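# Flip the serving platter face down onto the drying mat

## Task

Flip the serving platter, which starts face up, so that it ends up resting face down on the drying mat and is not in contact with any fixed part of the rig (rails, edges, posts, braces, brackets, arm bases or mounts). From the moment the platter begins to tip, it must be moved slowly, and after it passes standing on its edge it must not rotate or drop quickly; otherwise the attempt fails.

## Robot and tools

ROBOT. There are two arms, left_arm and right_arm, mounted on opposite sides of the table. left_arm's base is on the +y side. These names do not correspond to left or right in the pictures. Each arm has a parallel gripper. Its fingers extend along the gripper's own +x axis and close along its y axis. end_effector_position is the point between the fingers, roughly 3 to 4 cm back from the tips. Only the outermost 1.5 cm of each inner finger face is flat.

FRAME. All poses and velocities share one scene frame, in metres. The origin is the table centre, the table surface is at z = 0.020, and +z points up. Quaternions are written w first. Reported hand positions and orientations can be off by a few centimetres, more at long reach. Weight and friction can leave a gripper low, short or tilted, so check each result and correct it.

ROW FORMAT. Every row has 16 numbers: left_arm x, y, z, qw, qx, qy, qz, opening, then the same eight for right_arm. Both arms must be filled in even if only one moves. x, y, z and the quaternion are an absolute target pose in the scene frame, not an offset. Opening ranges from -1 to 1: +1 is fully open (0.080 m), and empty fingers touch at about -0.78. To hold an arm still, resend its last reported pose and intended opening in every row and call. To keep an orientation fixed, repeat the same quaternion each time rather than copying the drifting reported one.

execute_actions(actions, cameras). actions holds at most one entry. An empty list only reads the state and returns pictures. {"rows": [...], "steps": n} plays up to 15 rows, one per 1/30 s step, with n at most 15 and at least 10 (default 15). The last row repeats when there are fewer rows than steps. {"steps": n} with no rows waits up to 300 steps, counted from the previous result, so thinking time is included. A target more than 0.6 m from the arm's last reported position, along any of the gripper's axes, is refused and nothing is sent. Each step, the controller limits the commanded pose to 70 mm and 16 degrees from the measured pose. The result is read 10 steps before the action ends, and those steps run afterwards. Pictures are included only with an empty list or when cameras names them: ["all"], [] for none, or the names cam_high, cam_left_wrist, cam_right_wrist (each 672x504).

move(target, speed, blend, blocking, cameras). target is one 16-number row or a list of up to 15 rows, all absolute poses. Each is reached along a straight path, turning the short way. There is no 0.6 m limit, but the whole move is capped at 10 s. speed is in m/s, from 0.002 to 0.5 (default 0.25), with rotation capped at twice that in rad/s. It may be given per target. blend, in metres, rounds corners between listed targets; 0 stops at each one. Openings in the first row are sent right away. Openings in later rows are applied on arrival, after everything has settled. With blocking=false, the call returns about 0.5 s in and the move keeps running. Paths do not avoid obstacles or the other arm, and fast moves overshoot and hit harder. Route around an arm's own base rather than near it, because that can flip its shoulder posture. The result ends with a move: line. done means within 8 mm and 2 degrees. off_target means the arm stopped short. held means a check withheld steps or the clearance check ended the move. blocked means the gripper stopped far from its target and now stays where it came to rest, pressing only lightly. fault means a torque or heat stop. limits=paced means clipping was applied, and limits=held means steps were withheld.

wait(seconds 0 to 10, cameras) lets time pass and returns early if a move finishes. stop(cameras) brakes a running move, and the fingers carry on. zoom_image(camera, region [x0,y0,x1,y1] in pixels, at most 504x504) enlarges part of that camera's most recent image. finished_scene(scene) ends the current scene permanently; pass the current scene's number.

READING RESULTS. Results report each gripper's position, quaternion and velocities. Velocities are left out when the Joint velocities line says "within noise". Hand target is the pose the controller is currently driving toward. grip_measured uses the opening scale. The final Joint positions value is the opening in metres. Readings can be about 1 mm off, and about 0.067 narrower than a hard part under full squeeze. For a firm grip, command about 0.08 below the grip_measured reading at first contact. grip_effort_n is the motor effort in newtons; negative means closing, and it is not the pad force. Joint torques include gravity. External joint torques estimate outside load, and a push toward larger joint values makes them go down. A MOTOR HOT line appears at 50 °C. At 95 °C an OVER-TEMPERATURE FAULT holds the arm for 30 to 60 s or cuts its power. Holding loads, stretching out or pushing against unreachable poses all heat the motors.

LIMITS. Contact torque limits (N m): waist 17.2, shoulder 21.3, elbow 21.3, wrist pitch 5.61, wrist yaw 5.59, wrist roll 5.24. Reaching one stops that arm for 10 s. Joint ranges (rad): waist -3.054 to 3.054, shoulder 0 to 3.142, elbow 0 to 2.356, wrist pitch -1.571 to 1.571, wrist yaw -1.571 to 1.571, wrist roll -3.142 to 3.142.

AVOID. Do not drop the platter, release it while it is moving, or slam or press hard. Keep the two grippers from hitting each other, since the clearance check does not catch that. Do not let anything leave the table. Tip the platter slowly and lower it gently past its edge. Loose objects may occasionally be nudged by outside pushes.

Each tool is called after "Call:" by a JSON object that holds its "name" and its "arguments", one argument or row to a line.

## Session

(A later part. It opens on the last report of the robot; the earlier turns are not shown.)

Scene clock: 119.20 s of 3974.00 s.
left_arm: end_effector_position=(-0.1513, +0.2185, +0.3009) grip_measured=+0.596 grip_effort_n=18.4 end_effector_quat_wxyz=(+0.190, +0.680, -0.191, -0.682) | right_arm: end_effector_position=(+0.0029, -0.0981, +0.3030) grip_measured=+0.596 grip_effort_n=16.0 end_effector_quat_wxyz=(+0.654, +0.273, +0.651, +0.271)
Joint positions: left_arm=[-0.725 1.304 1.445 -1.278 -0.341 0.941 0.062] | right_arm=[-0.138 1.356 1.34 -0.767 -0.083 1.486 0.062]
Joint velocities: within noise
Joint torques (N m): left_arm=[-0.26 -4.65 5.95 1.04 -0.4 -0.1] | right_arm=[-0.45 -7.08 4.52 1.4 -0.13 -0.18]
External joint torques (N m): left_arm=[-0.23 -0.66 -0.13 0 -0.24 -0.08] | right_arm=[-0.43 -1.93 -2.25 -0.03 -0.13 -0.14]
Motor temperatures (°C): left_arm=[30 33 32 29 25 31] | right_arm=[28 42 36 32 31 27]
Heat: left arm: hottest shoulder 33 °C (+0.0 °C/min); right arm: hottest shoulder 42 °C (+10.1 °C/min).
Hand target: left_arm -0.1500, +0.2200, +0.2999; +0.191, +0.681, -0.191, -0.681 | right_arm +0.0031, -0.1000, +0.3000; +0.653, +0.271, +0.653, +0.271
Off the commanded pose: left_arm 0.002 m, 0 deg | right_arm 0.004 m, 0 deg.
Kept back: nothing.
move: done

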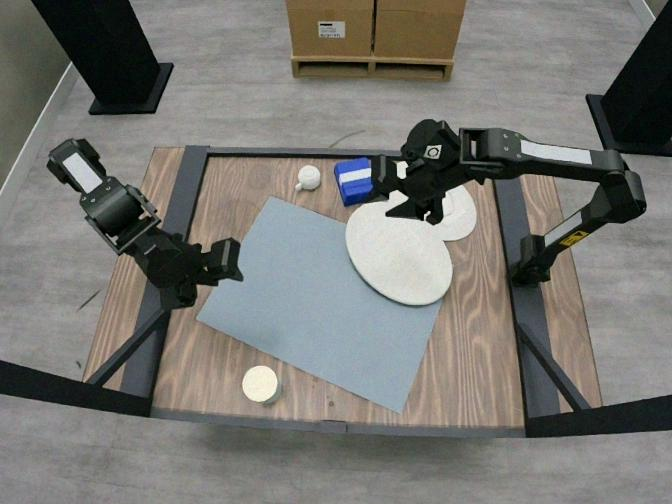

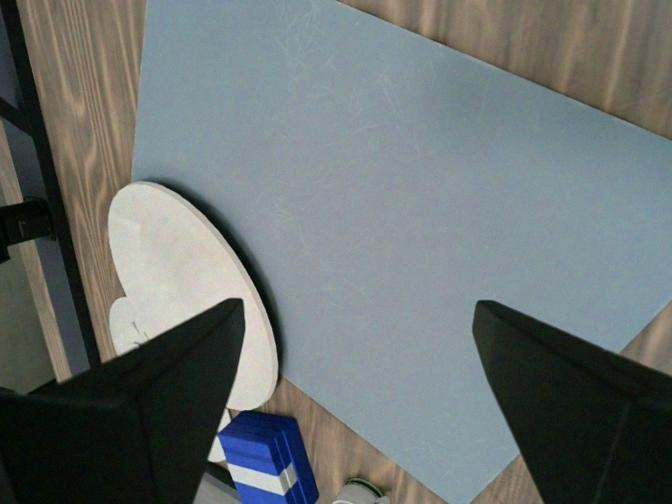

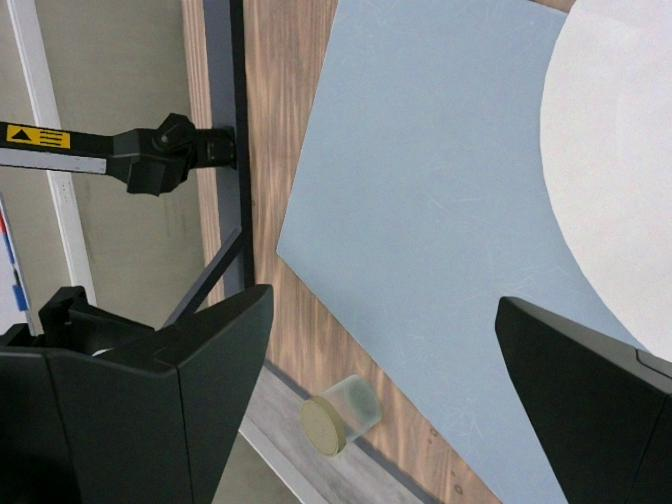

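Call:
{"name": "move", "arguments": {
  "target": [
    [-0.15,0.22,0.30,0.1913,0.6808,-0.1913,-0.6808,0.0,-0.02,-0.17,0.2,0.5,-0.5,0.5,0.5,-1]
  ],
  "speed": 0.25
}}

Call:
{"name": "zoom_image", "arguments": {
  "camera": "cam_high",
  "region": [290, 120, 530, 320]
}}

Scene clock: 125.10 s of 3974.00 s.
left_arm: end_effector_position=(-0.1512, +0.2185, +0.3010) grip_measured=+0.004 grip_effort_n=-18.8 end_effector_quat_wxyz=(+0.190, +0.680, -0.191, -0.682) | right_arm: end_effector_position=(-0.0198, -0.1691, +0.2043) grip_measured=-0.764 grip_effort_n=-83.5 end_effector_quat_wxyz=(+0.505, -0.492, +0.498, +0.504)
Joint positions: left_arm=[-0.725 1.304 1.445 -1.278 -0.341 0.941 0.035] | right_arm=[-0.05 1.631 1.456 -1.377 -0.005 -0.027 0.001]
Joint velocities: within noise
Joint torques (N m): left_arm=[-0.24 -4.65 5.94 1.03 -0.4 -0.1] | right_arm=[0.11 -6.47 4.42 0.04 0.2 -0.18]
External joint torques (N m): left_arm=[-0.25 -0.63 -0.17 -0.01 -0.23 -0.07] | right_arm=[0.11 -0.14 -1.45 -0.36 0.21 -0.18]
Motor temperatures (°C): left_arm=[30 33 32 29 25 31] | right_arm=[28 40 36 32 31 27]
Heat: left arm: hottest shoulder 33 °C (+0.0 °C/min); right arm: hottest shoulder 40 °C (+7.1 °C/min).
Hand target: left_arm -0.1500, +0.2200, +0.2999; +0.191, +0.681, -0.191, -0.681 | right_arm -0.0199, -0.1701, +0.2000; +0.500, -0.500, +0.500, +0.500
Off the commanded pose: left_arm 0.002 m, 0 deg | right_arm 0.004 m, 1 deg.
Kept back: nothing.
move: done

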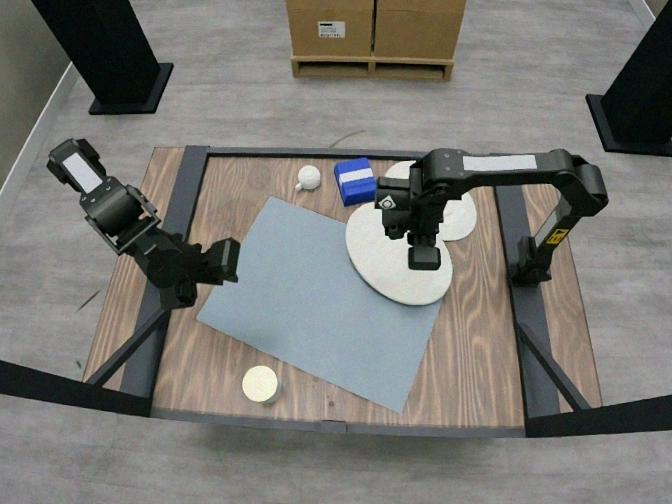

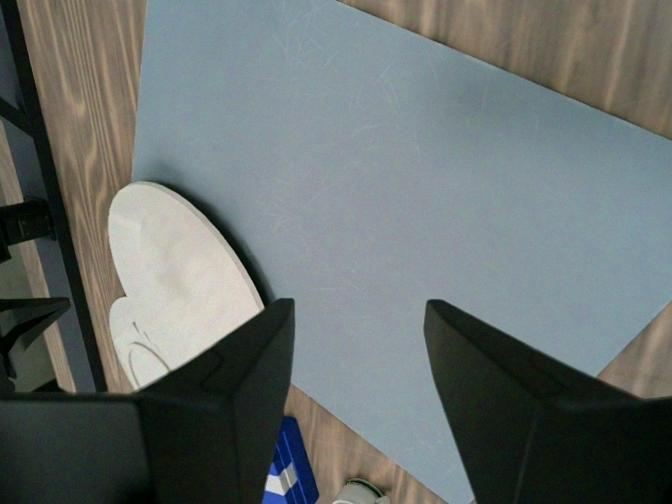

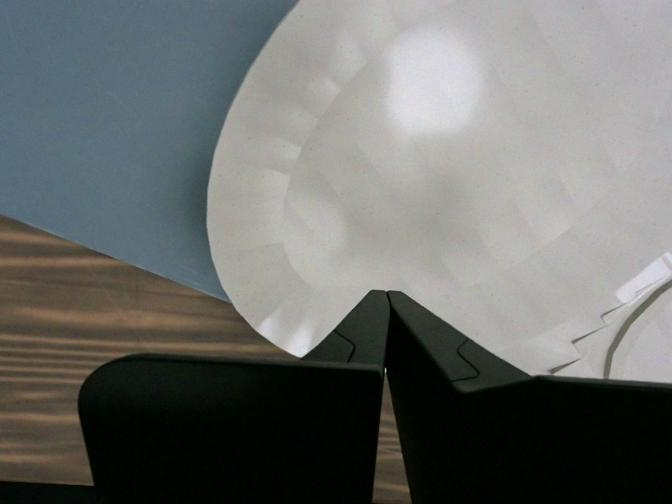

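Scaled by 2.100 from the camera's 672x504 image, which has a finer 960x720 frame.

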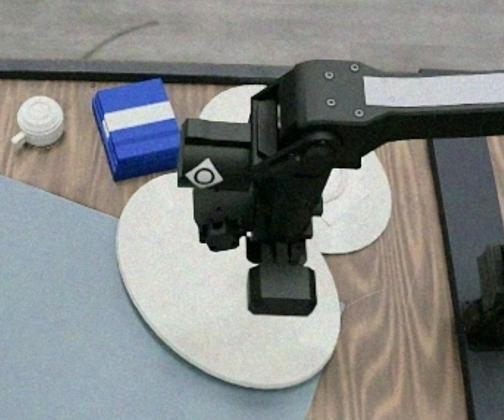

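Call:
{"name": "move", "arguments": {
  "target": [
    [-0.1512,0.2185,0.301,0.19,0.68,-0.191,-0.682,0.0,-0.03,-0.12,0.10,0.5,-0.5,0.5,0.5,-1],
    [-0.1512,0.2185,0.301,0.19,0.68,-0.191,-0.682,0.0,-0.03,-0.12,0.055,0.5,-0.5,0.5,0.5,-1],
    [-0.1512,0.2185,0.301,0.19,0.68,-0.191,-0.682,0.0,-0.13,-0.10,0.055,0.5,-0.5,0.5,0.5,-1]
  ],
  "speed": [0.15,0.05,0.06]
}}

Scene clock: 129.47 s of 3974.00 s.
left_arm: end_effector_position=(-0.1512, +0.2185, +0.3010) grip_measured=+0.004 grip_effort_n=-18.8 end_effector_quat_wxyz=(+0.190, +0.680, -0.191, -0.682) | right_arm: end_effector_position=(-0.1297, -0.0984, +0.0627) grip_measured=-0.764 grip_effort_n=-83.5 end_effector_quat_wxyz=(+0.504, -0.494, +0.494, +0.507)
Joint positions: left_arm=[-0.725 1.304 1.445 -1.278 -0.341 0.941 0.035] | right_arm=[0.257 2.036 1.398 -0.91 0.003 0.269 0.001]
Joint velocities: within noise
Joint torques (N m): left_arm=[-0.03 -3.84 7.13 0.92 -0.19 0.01] | right_arm=[-0.11 -7.96 4.75 0.05 -0.04 0.14]
External joint torques (N m): left_arm=[0 0.13 1.08 -0.1 -0.04 0.04] | right_arm=[-0.11 0.88 -0.6 -0.3 -0.05 0.14]
Motor temperatures (°C): left_arm=[30 33 32 29 25 31] | right_arm=[28 39 35 32 31 27]
Heat: left arm: hottest shoulder 33 °C (+0.0 °C/min); right arm: hottest shoulder 39 °C (+6.1 °C/min).
Hand target: left_arm -0.1512, +0.2185, +0.3009; +0.190, +0.680, -0.191, -0.682 | right_arm -0.1300, -0.1001, +0.0552; +0.500, -0.500, +0.500, +0.500
Off the commanded pose: left_arm 0.000 m, 0 deg | right_arm 0.008 m, 1 deg.
Kept back: nothing.
move: done

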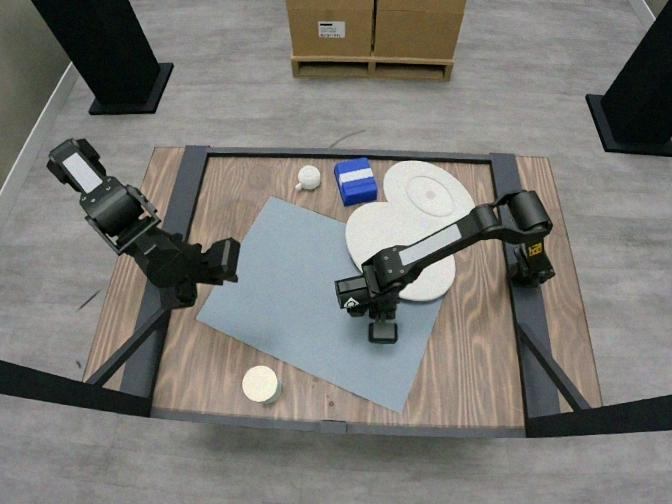

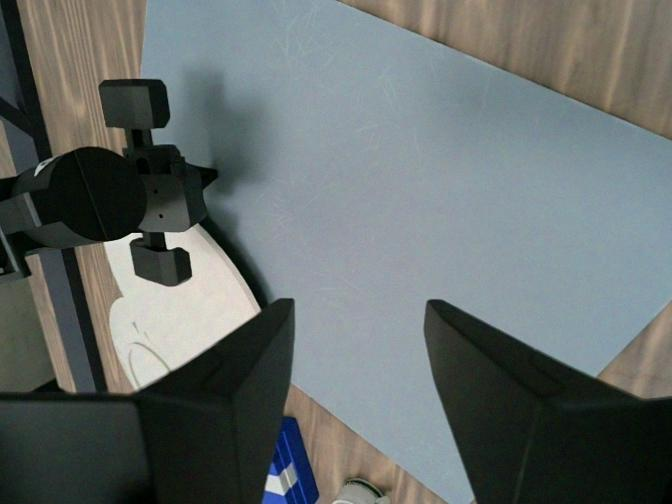

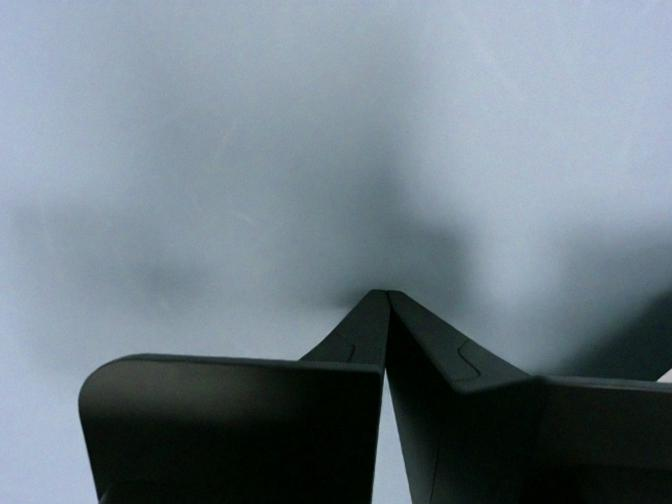

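Call:
{"name": "move", "arguments": {
  "target": [
    [-0.1512,0.2185,0.301,0.19,0.68,-0.191,-0.682,0.0,-0.1,-0.10,0.13,0.5,-0.5,0.5,0.5,-1],
    [-0.1512,0.2185,0.301,0.19,0.68,-0.191,-0.682,0.0,-0.005,-0.125,0.13,0.5,-0.5,0.5,0.5,-1],
    [-0.1512,0.2185,0.301,0.19,0.68,-0.191,-0.682,0.0,-0.005,-0.125,0.055,0.5,-0.5,0.5,0.5,-1],
    [-0.1512,0.2185,0.301,0.19,0.68,-0.191,-0.682,0.0,-0.09,-0.115,0.052,0.5,-0.5,0.5,0.5,-1]
  ],
  "speed": [0.15,0.15,0.05,0.06]
}}

Scene clock: 135.13 s of 3974.00 s.
left_arm: end_effector_position=(-0.1512, +0.2185, +0.3010) grip_measured=+0.004 grip_effort_n=-18.8 end_effector_quat_wxyz=(+0.190, +0.680, -0.191, -0.682) | right_arm: end_effector_position=(-0.0652, -0.1100, +0.0721) grip_measured=-0.764 grip_effort_n=-83.5 end_effector_quat_wxyz=(+0.536, -0.491, +0.484, +0.488)
Joint positions: left_arm=[-0.725 1.304 1.445 -1.278 -0.341 0.941 0.035] | right_arm=[0.114 1.927 1.278 -0.881 0.062 0.17 0.001]
Joint velocities: within noise
Joint torques (N m): left_arm=[-0.03 -3.84 7.13 0.92 -0.2 0.01] | right_arm=[3.63 -3.77 3.66 1.23 -1.83 0.14]
External joint torques (N m): left_arm=[-0.03 0.14 1.08 -0.11 -0.03 0.04] | right_arm=[3.65 4.46 -1.84 0.81 -1.88 0.13]
Motor temperatures (°C): left_arm=[29 33 32 29 25 31] | right_arm=[29 39 34 32 32 27]
Heat: left arm: hottest shoulder 33 °C (+0.0 °C/min); right arm: hottest shoulder 39 °C (+6.1 °C/min).
Hand target: left_arm -0.1512, +0.2185, +0.3009; +0.190, +0.680, -0.191, -0.682 | right_arm -0.0886, -0.1167, +0.0533; +0.500, -0.500, +0.500, +0.499
Off the commanded pose: left_arm 0.000 m, 0 deg | right_arm 0.032 m, 5 deg.
Kept back: nothing.
move: off_target (right_arm)

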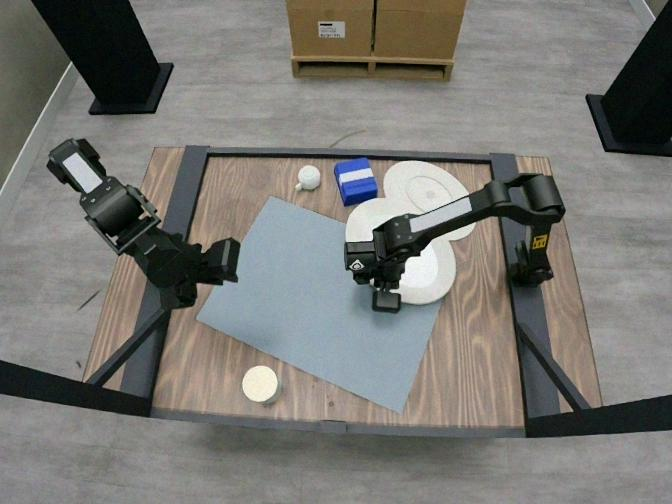

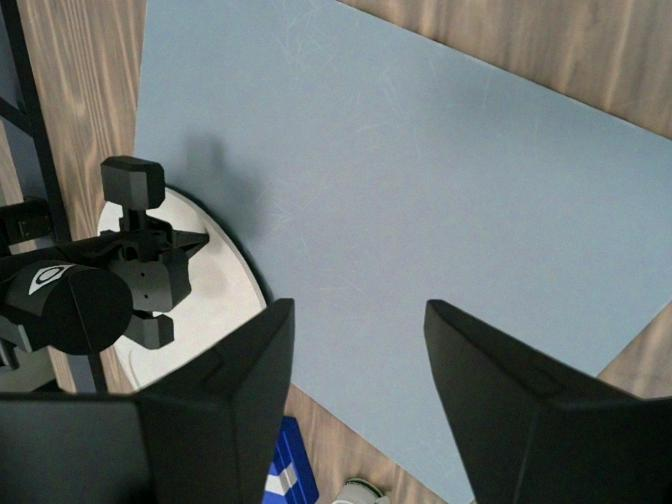

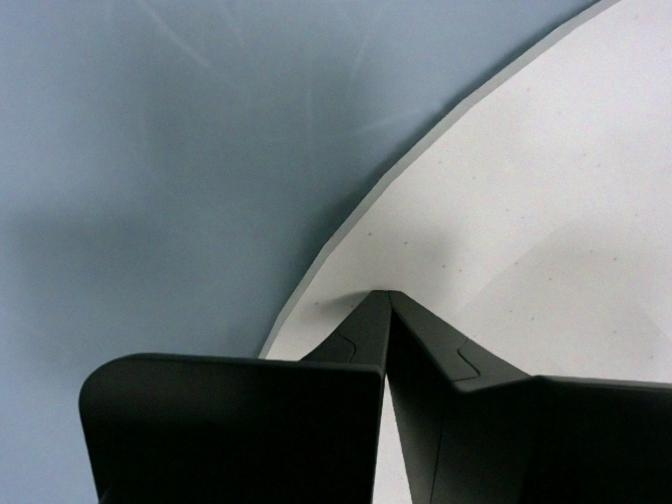

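Call:
{"name": "move", "arguments": {
  "target": [-0.1512,0.2185,0.301,0.19,0.68,-0.191,-0.682,-0.7,-0.065,-0.11,0.14,0.5,-0.5,0.5,0.5,-1],
  "speed": 0.15
}}

Scene clock: 138.27 s of 3974.00 s.
left_arm: end_effector_position=(-0.1512, +0.2185, +0.3010) grip_measured=-0.696 grip_effort_n=-18.8 end_effector_quat_wxyz=(+0.190, +0.680, -0.191, -0.682) | right_arm: end_effector_position=(-0.0647, -0.1117, +0.1370) grip_measured=-0.764 grip_effort_n=-83.5 end_effector_quat_wxyz=(+0.500, -0.502, +0.501, +0.496)
Joint positions: left_arm=[-0.725 1.304 1.445 -1.278 -0.341 0.941 0.004] | right_arm=[0.088 1.891 1.5 -1.187 0.004 0.107 0.001]
Joint velocities: within noise
Joint torques (N m): left_arm=[-0.02 -3.84 7.13 0.92 -0.19 0.01] | right_arm=[-0.38 -10.18 5.81 -0.06 -0.12 -0.15]
External joint torques (N m): left_arm=[-0.03 0.17 1.08 -0.1 -0.03 0.04] | right_arm=[-0.38 -1.89 0.01 -0.41 -0.12 -0.14]
Motor temperatures (°C): left_arm=[29 33 32 29 25 31] | right_arm=[29 38 34 32 32 27]
Heat: left arm: hottest shoulder 33 °C (+0.0 °C/min); right arm: hottest shoulder 38 °C (+5.1 °C/min).
Hand target: left_arm -0.1512, +0.2185, +0.3009; +0.190, +0.680, -0.191, -0.682 | right_arm -0.0650, -0.1101, +0.1400; +0.500, -0.500, +0.500, +0.500
Off the commanded pose: left_arm 0.000 m, 0 deg | right_arm 0.003 m, 1 deg.
Kept back: nothing.
move: done

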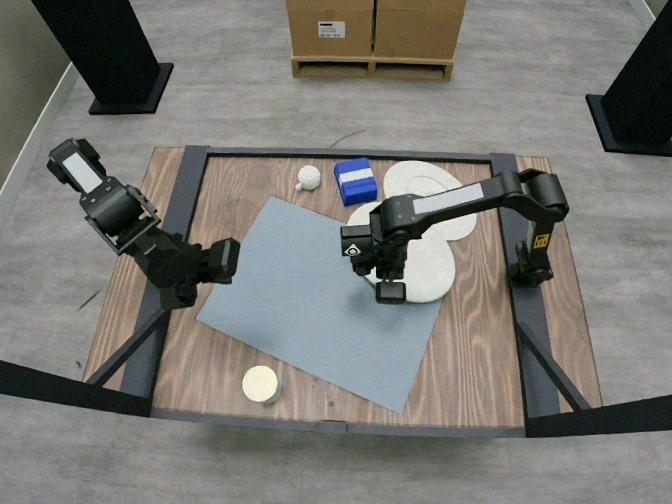

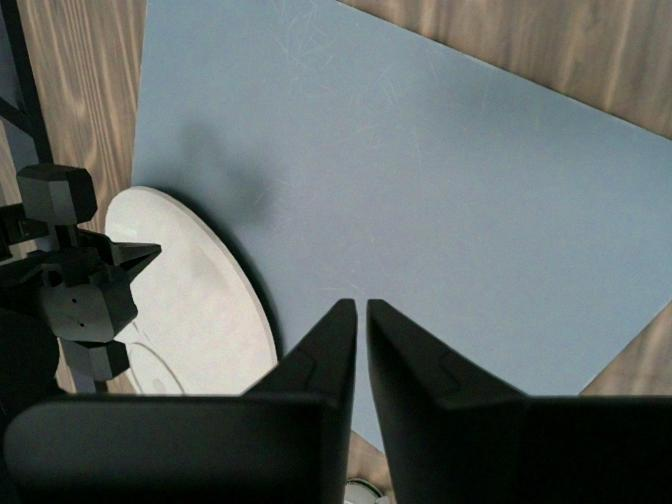

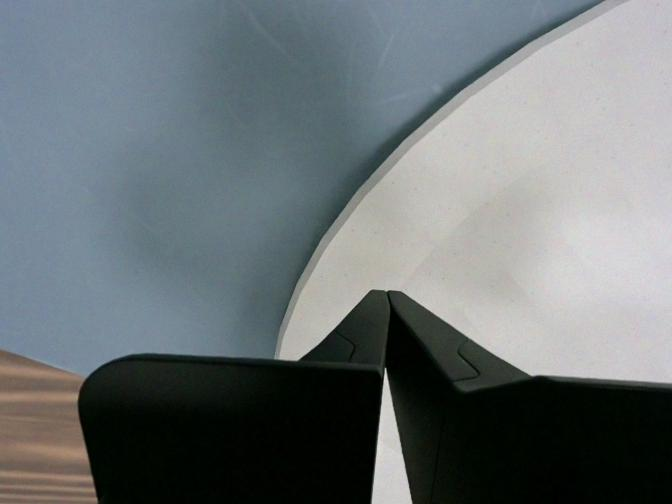

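Call:
{"name": "move", "arguments": {
  "target": [-0.1512,0.2185,0.301,0.19,0.68,-0.191,-0.682,-0.7,-0.16,-0.22,0.25,0.5,-0.5,0.5,0.5,-1]
}}

Call:
{"name": "zoom_image", "arguments": {
  "camera": "cam_high",
  "region": [200, 140, 536, 392]
}}

Scene clock: 140.00 s of 3974.00 s.
left_arm: end_effector_position=(-0.1512, +0.2185, +0.3010) grip_measured=-0.696 grip_effort_n=-18.8 end_effector_quat_wxyz=(+0.190, +0.680, -0.191, -0.682) | right_arm: end_effector_position=(-0.1589, -0.2206, +0.2478) grip_measured=-0.764 grip_effort_n=-83.5 end_effector_quat_wxyz=(+0.499, -0.503, +0.500, +0.499)
Joint positions: left_arm=[-0.725 1.304 1.445 -1.278 -0.341 0.941 0.004] | right_arm=[0.481 1.606 1.604 -1.575 0.001 0.493 0.001]
Joint velocities: within noise
Joint torques (N m): left_arm=[-0.03 -3.84 7.14 0.92 -0.19 0.01] | right_arm=[0.04 -7.23 6.01 -0.04 0.02 0.17]
External joint torques (N m): left_arm=[-0.01 0.13 1.08 -0.11 -0.03 0.04] | right_arm=[0.08 -1.29 0.31 -0.38 0 0.17]
Motor temperatures (°C): left_arm=[29 34 32 29 25 31] | right_arm=[29 39 34 32 32 27]
Heat: left arm: hottest shoulder 34 °C (+1.0 °C/min); right arm: hottest shoulder 39 °C (+6.0 °C/min).
Hand target: left_arm -0.1512, +0.2185, +0.3009; +0.190, +0.680, -0.191, -0.682 | right_arm -0.1600, -0.2200, +0.2500; +0.500, -0.500, +0.500, +0.500
Off the commanded pose: left_arm 0.000 m, 0 deg | right_arm 0.003 m, 0 deg.
Kept back: nothing.
move: done

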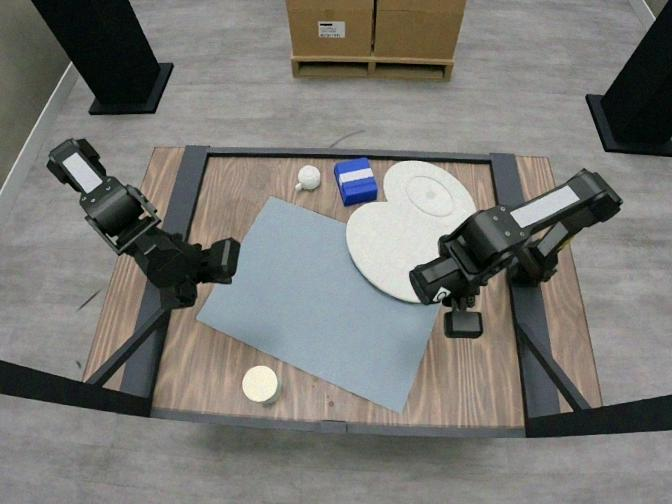

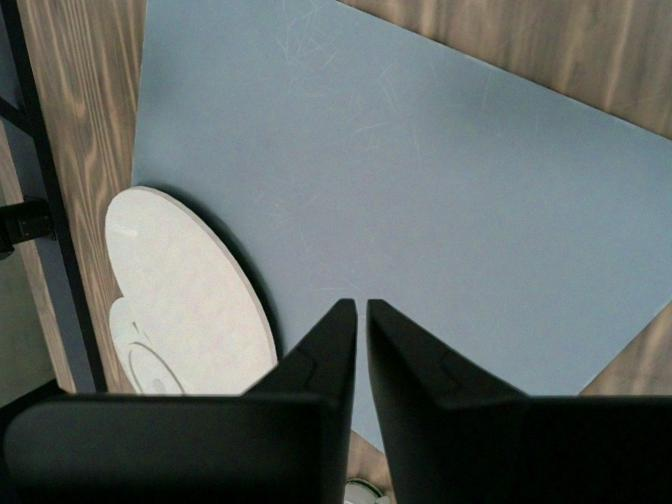

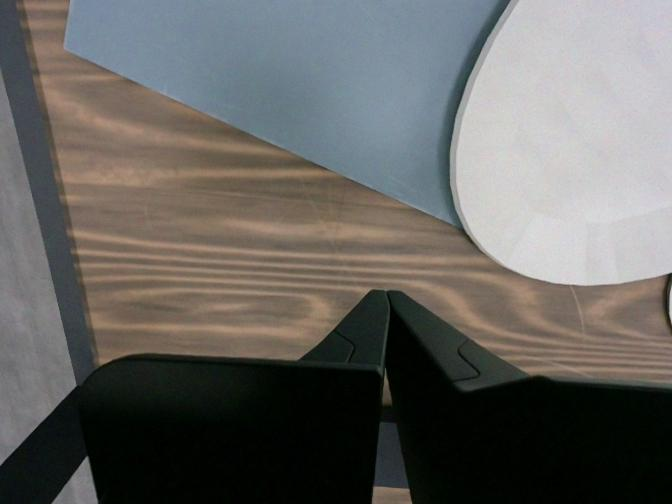

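Scaled by 1.500 from the camera's 672x504 image, which has a finer 960x720 frame.

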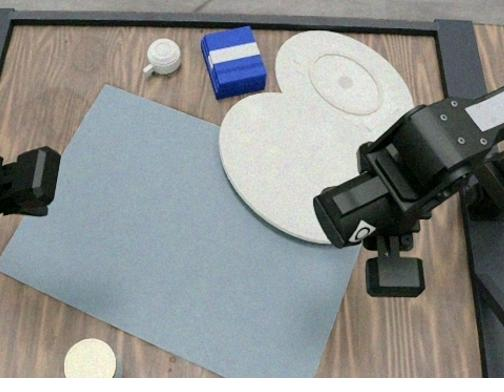

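Call:
{"name": "move", "arguments": {
  "target": [
    [-0.1512,0.2185,0.301,0.19,0.68,-0.191,-0.682,-0.7,0.0,-0.13,0.14,0.5,-0.5,0.5,0.5,-1],
    [-0.1512,0.2185,0.301,0.19,0.68,-0.191,-0.682,-0.7,0.0,-0.13,0.06,0.5,-0.5,0.5,0.5,-1]
  ],
  "speed": [0.2,0.08]
}}

Call:
{"name": "move", "arguments": {
  "target": [-0.1512,0.2185,0.301,0.19,0.68,-0.191,-0.682,-0.7,-0.09,-0.12,0.055,0.5,-0.5,0.5,0.5,-1],
  "speed": 0.05
}}

Scene clock: 143.10 s of 3974.00 s.
left_arm: end_effector_position=(-0.1512, +0.2185, +0.3010) grip_measured=-0.696 grip_effort_n=-18.8 end_effector_quat_wxyz=(+0.190, +0.680, -0.191, -0.682) | right_arm: end_effector_position=(+0.0008, -0.1234, +0.0724) grip_measured=-0.764 grip_effort_n=-83.5 end_effector_quat_wxyz=(+0.511, -0.491, +0.491, +0.507)
Joint positions: left_arm=[-0.725 1.304 1.445 -1.278 -0.341 0.941 0.004] | right_arm=[-0.103 1.881 1.218 -0.871 0.001 -0.083 0.001]
Joint velocities: within noise
Joint torques (N m): left_arm=[-0.02 -3.85 7.14 0.92 -0.2 0.01] | right_arm=[0.04 -6.69 2.35 0.55 -0.02 -0.17]
External joint torques (N m): left_arm=[-0.01 0.19 1.07 -0.1 -0.04 0.04] | right_arm=[0 1.12 -3.09 0.12 -0.01 -0.17]
Motor temperatures (°C): left_arm=[29 34 32 29 25 31] | right_arm=[29 38 33 31 32 27]
Heat: left arm: hottest shoulder 34 °C (+1.0 °C/min); right arm: hottest shoulder 38 °C (+5.1 °C/min).
Hand target: left_arm -0.1512, +0.2185, +0.3009; +0.190, +0.680, -0.191, -0.682 | right_arm +0.0000, -0.1303, +0.0605; +0.500, -0.500, +0.500, +0.500
Off the commanded pose: left_arm 0.000 m, 0 deg | right_arm 0.014 m, 2 deg.
Kept back: nothing.
move: off_target (right_arm)

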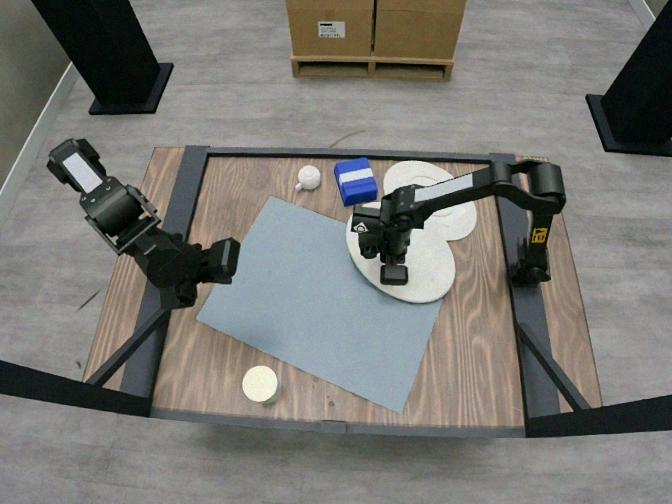

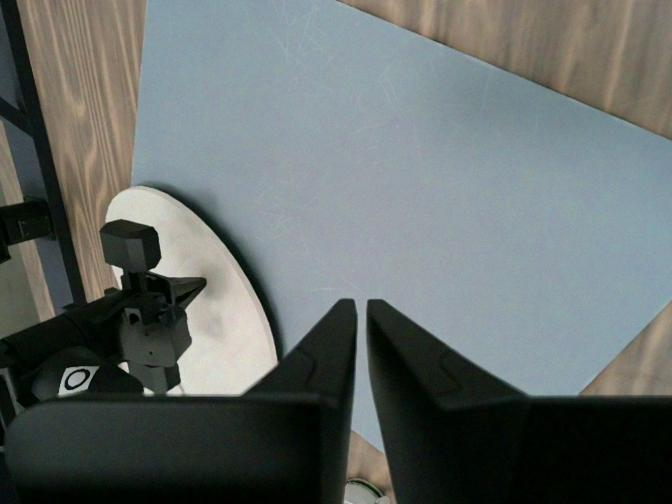

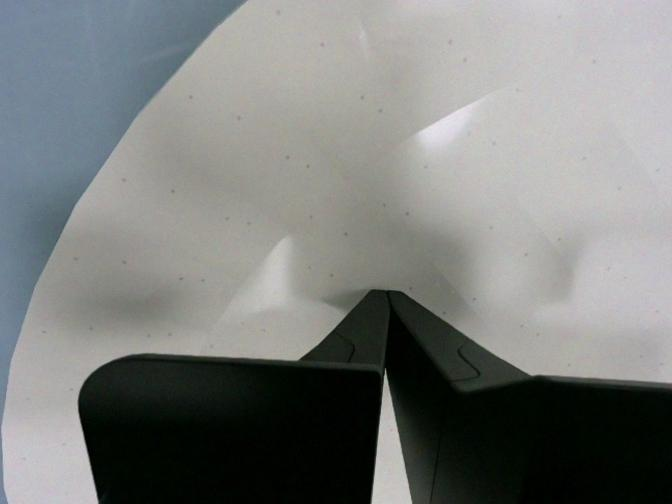

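Scene clock: 145.33 s of 3974.00 s.
left_arm: end_effector_position=(-0.1512, +0.2185, +0.3010) grip_measured=-0.696 grip_effort_n=-18.8 end_effector_quat_wxyz=(+0.190, +0.680, -0.191, -0.682) | right_arm: end_effector_position=(-0.0614, -0.1172, +0.0744) grip_measured=-0.764 grip_effort_n=-83.5 end_effector_quat_wxyz=(+0.539, -0.493, +0.484, +0.482)
Joint positions: left_arm=[-0.725 1.304 1.445 -1.278 -0.341 0.941 0.004] | right_arm=[0.109 1.903 1.255 -0.889 0.071 0.172 0.001]
Joint velocities: within noise
Joint torques (N m): left_arm=[-0.03 -3.82 7.13 0.92 -0.2 0.01] | right_arm=[3.71 -3.47 4.21 1.53 -2.1 0.1]
External joint torques (N m): left_arm=[-0.03 0.19 1.09 -0.08 -0.03 0.04] | right_arm=[3.76 4.55 -1.3 1.11 -2.16 0.1]
Motor temperatures (°C): left_arm=[29 34 32 29 25 31] | right_arm=[29 38 33 31 32 27]
Heat: left arm: hottest shoulder 34 °C (+1.0 °C/min); right arm: hottest shoulder 38 °C (+4.0 °C/min).
Hand target: left_arm -0.1512, +0.2185, +0.3009; +0.190, +0.680, -0.191, -0.682 | right_arm -0.0884, -0.1220, +0.0565; +0.501, -0.501, +0.500, +0.499
Off the commanded pose: left_arm 0.000 m, 0 deg | right_arm 0.035 m, 5 deg.
Kept back: nothing.
move: off_target (right_arm)

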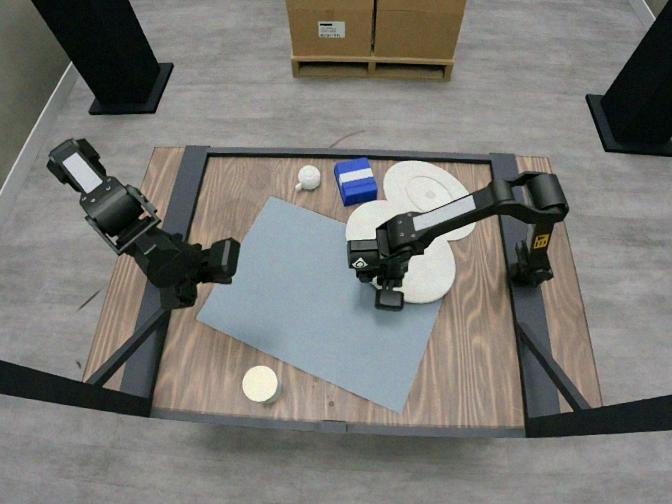

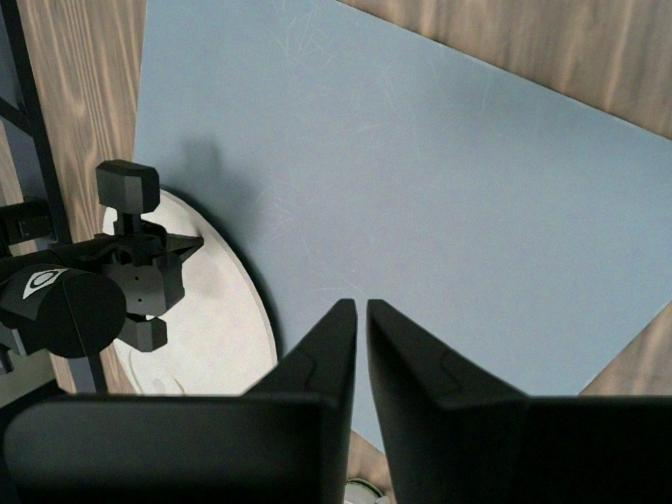

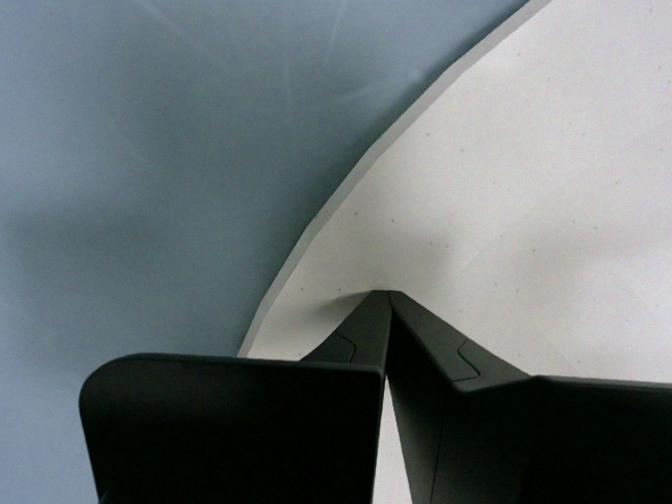

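Call:
{"name": "move", "arguments": {
  "target": [
    [-0.1512,0.2185,0.301,0.19,0.68,-0.191,-0.682,-0.7,-0.08,-0.13,0.14,0.5,-0.5,0.5,0.5,-1],
    [-0.1512,0.2185,0.301,0.19,0.68,-0.191,-0.682,-0.7,-0.12,-0.24,0.14,0.3536,-0.6124,0.6124,0.3536,-1]
  ],
  "speed": 0.2
}}

Scene clock: 151.60 s of 3974.00 s.
left_arm: end_effector_position=(-0.1512, +0.2185, +0.3010) grip_measured=-0.696 grip_effort_n=-18.8 end_effector_quat_wxyz=(+0.190, +0.680, -0.191, -0.682) | right_arm: end_effector_position=(-0.1196, -0.2360, +0.1441) grip_measured=-0.764 grip_effort_n=-83.5 end_effector_quat_wxyz=(+0.360, -0.608, +0.607, +0.364)
Joint positions: left_arm=[-0.725 1.304 1.445 -1.278 -0.341 0.941 0.004] | right_arm=[0.28 1.861 1.385 -1.571 -0.141 0.256 0.001]
Joint velocities: within noise
Joint torques (N m): left_arm=[-0.02 -3.84 7.13 0.92 -0.19 0.01] | right_arm=[0 -7.08 2.64 -0.85 -0.22 0.14]
External joint torques (N m): left_arm=[-0.05 0.17 1.04 -0.11 -0.03 0.04] | right_arm=[0.03 0.01 -2.24 -0.39 -0.15 0.14]
Motor temperatures (°C): left_arm=[29 34 32 29 25 31] | right_arm=[29 37 33 31 34 27]
Heat: left arm: hottest shoulder 34 °C (+1.0 °C/min); right arm: hottest shoulder 37 °C (-1.0 °C/min).
Hand target: left_arm -0.1512, +0.2185, +0.3009; +0.190, +0.680, -0.191, -0.682 | right_arm -0.1199, -0.2399, +0.1401; -0.354, +0.612, -0.612, -0.354
Off the commanded pose: left_arm 0.000 m, 0 deg | right_arm 0.006 m, 2 deg.
Kept back: nothing.
move: done

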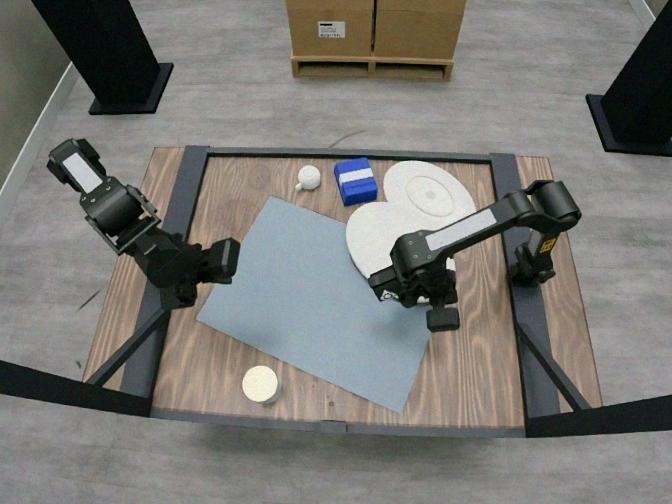

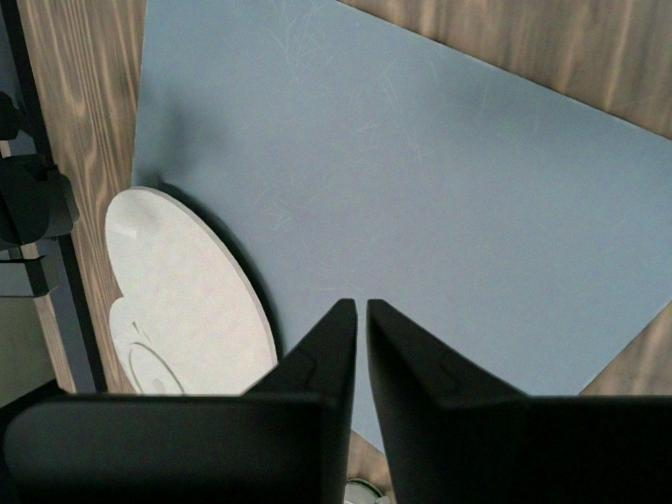

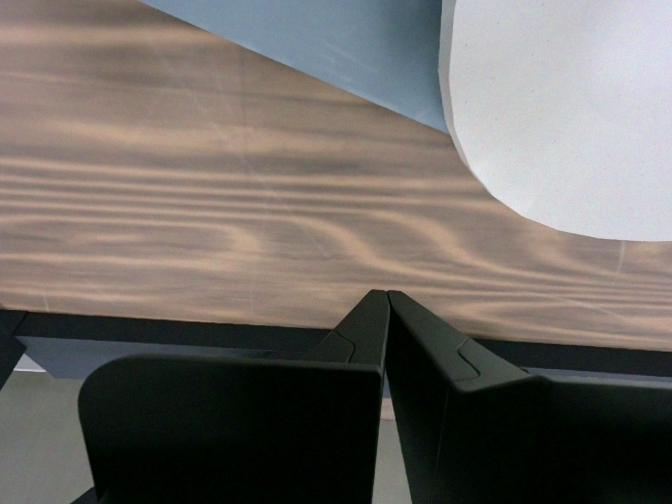

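Call:
{"name": "move", "arguments": {
  "target": [
    [-0.1512,0.2185,0.301,0.19,0.68,-0.191,-0.682,-0.7,-0.07,-0.27,0.11,0.3536,-0.6124,0.6124,0.3536,-1],
    [-0.1512,0.2185,0.301,0.19,0.68,-0.191,-0.682,-0.7,-0.07,-0.27,0.058,0.3536,-0.6124,0.6124,0.3536,-1]
  ],
  "speed": [0.15,0.06]
}}

Scene clock: 153.80 s of 3974.00 s.
left_arm: end_effector_position=(-0.1512, +0.2185, +0.3010) grip_measured=-0.696 grip_effort_n=-18.8 end_effector_quat_wxyz=(+0.190, +0.680, -0.191, -0.682) | right_arm: end_effector_position=(-0.0723, -0.2711, +0.0659) grip_measured=-0.764 grip_effort_n=-83.5 end_effector_quat_wxyz=(+0.353, -0.609, +0.615, +0.356)
Joint positions: left_arm=[-0.725 1.304 1.445 -1.278 -0.341 0.941 0.004] | right_arm=[0.141 1.849 1.014 -1.252 -0.087 0.137 0.001]
Joint velocities: within noise
Joint torques (N m): left_arm=[-0.03 -3.83 7.13 0.92 -0.2 0.01] | right_arm=[-0.61 -4.9 2.26 0.96 0.3 -0.08]
External joint torques (N m): left_arm=[-0.05 0.29 1.01 -0.11 -0.03 0.04] | right_arm=[-0.63 1.29 -1.83 1.47 0.35 -0.08]
Motor temperatures (°C): left_arm=[29 34 32 29 25 31] | right_arm=[29 36 32 31 34 27]
Heat: left arm: hottest shoulder 34 °C (+1.0 °C/min); right arm: hottest shoulder 36 °C (-3.0 °C/min).
Hand target: left_arm -0.1512, +0.2185, +0.3009; +0.190, +0.680, -0.191, -0.682 | right_arm -0.0700, -0.2702, +0.0583; -0.353, +0.612, -0.612, -0.354
Off the commanded pose: left_arm 0.000 m, 0 deg | right_arm 0.008 m, 1 deg.
Kept back: nothing.
move: done

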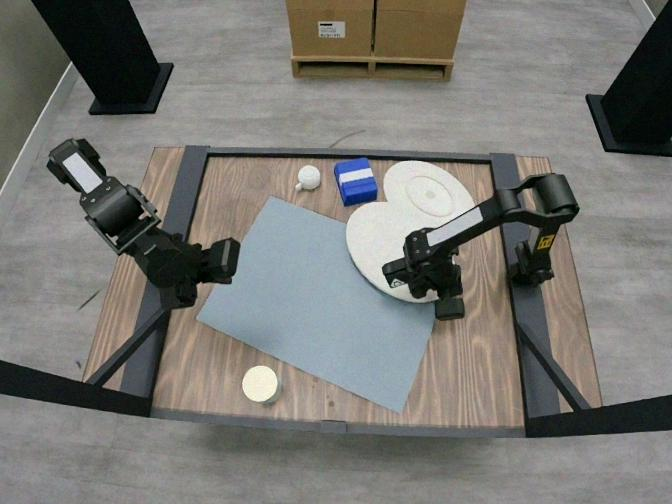

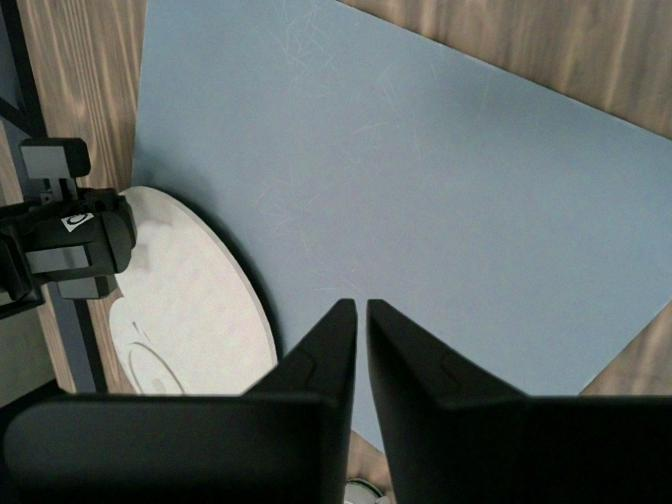

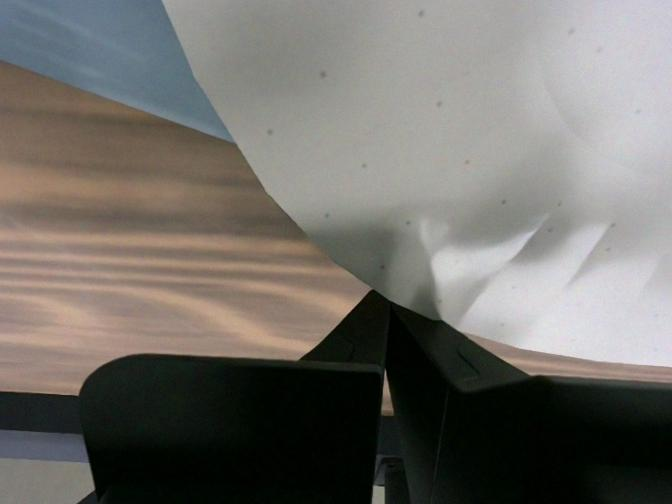

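Call:
{"name": "move", "arguments": {
  "target": [
    [-0.1512,0.2185,0.301,0.19,0.68,-0.191,-0.682,-0.7,-0.08,-0.28,0.05,0.3536,-0.6124,0.6124,0.3536,-1],
    [-0.1512,0.2185,0.301,0.19,0.68,-0.191,-0.682,-0.7,-0.09,-0.18,0.05,0.3536,-0.6124,0.6124,0.3536,-1]
  ],
  "speed": 0.06
}}

Scene clock: 156.43 s of 3974.00 s.
left_arm: end_effector_position=(-0.1512, +0.2185, +0.3010) grip_measured=-0.696 grip_effort_n=-18.8 end_effector_quat_wxyz=(+0.190, +0.680, -0.191, -0.682) | right_arm: end_effector_position=(-0.1102, -0.1892, +0.0588) grip_measured=-0.764 grip_effort_n=-83.5 end_effector_quat_wxyz=(+0.333, -0.608, +0.621, +0.367) end_effector_velocity=(+0.001, +0.002, +0.005) end_effector_angular_velocity=(-0.001, -0.003, +0.007)
Joint positions: left_arm=[-0.725 1.304 1.445 -1.278 -0.341 0.941 0.004] | right_arm=[0.197 2.156 1.439 -1.372 -0.147 0.152 0.001]
Joint velocities: left_arm=[within noise] | right_arm=[-0.002 -0.002 0.017 -0.022 0.007 -0.007 0]
Joint torques (N m): left_arm=[-0.03 -3.84 7.14 0.92 -0.2 0.01] | right_arm=[-3.5 -7.43 4.57 0.37 1.87 -0.12]
External joint torques (N m): left_arm=[-0.03 0.09 1.09 -0.12 -0.03 0.04] | right_arm=[-3.55 1.2 0.26 0.91 1.95 -0.11]
Motor temperatures (°C): left_arm=[29 34 32 29 25 31] | right_arm=[29 36 33 32 34 27]
Heat: left arm: hottest shoulder 34 °C (+1.0 °C/min); right arm: hottest shoulder 36 °C (-4.0 °C/min).
Hand target: left_arm -0.1512, +0.2185, +0.3009; +0.190, +0.680, -0.191, -0.682 | right_arm -0.0906, -0.1810, +0.0507; -0.353, +0.612, -0.613, -0.353
Off the commanded pose: left_arm 0.000 m, 0 deg | right_arm 0.024 m, 3 deg.
Kept back: nothing.
move: off_target (right_arm)

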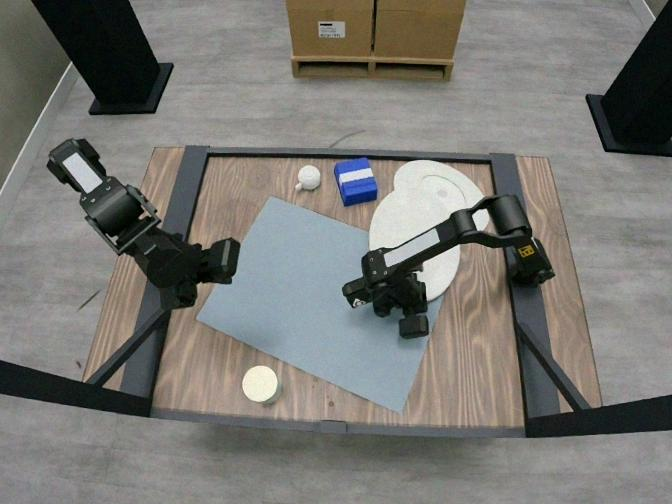

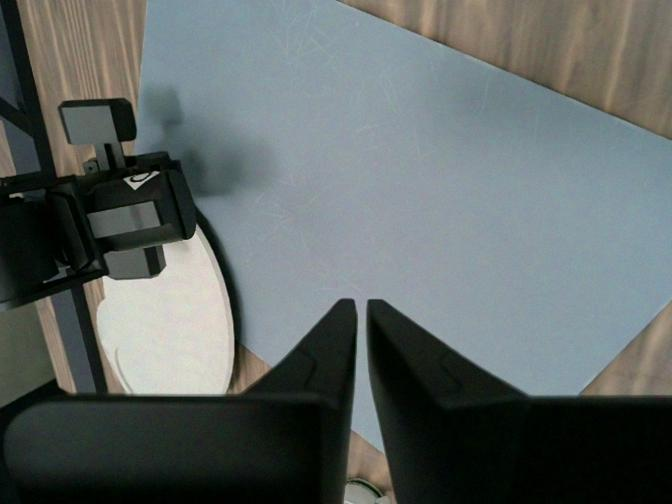

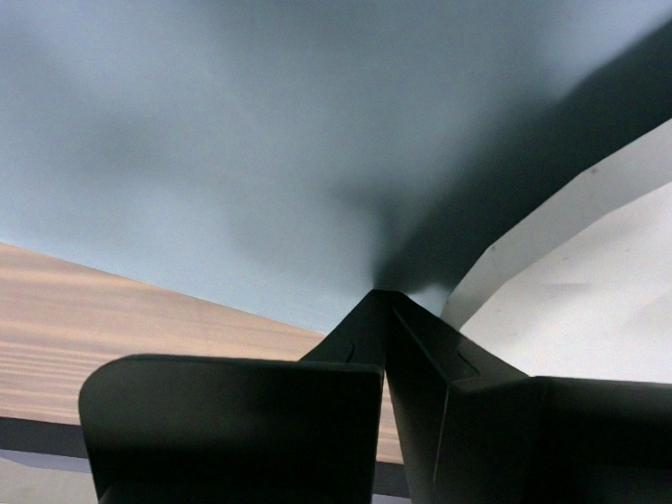

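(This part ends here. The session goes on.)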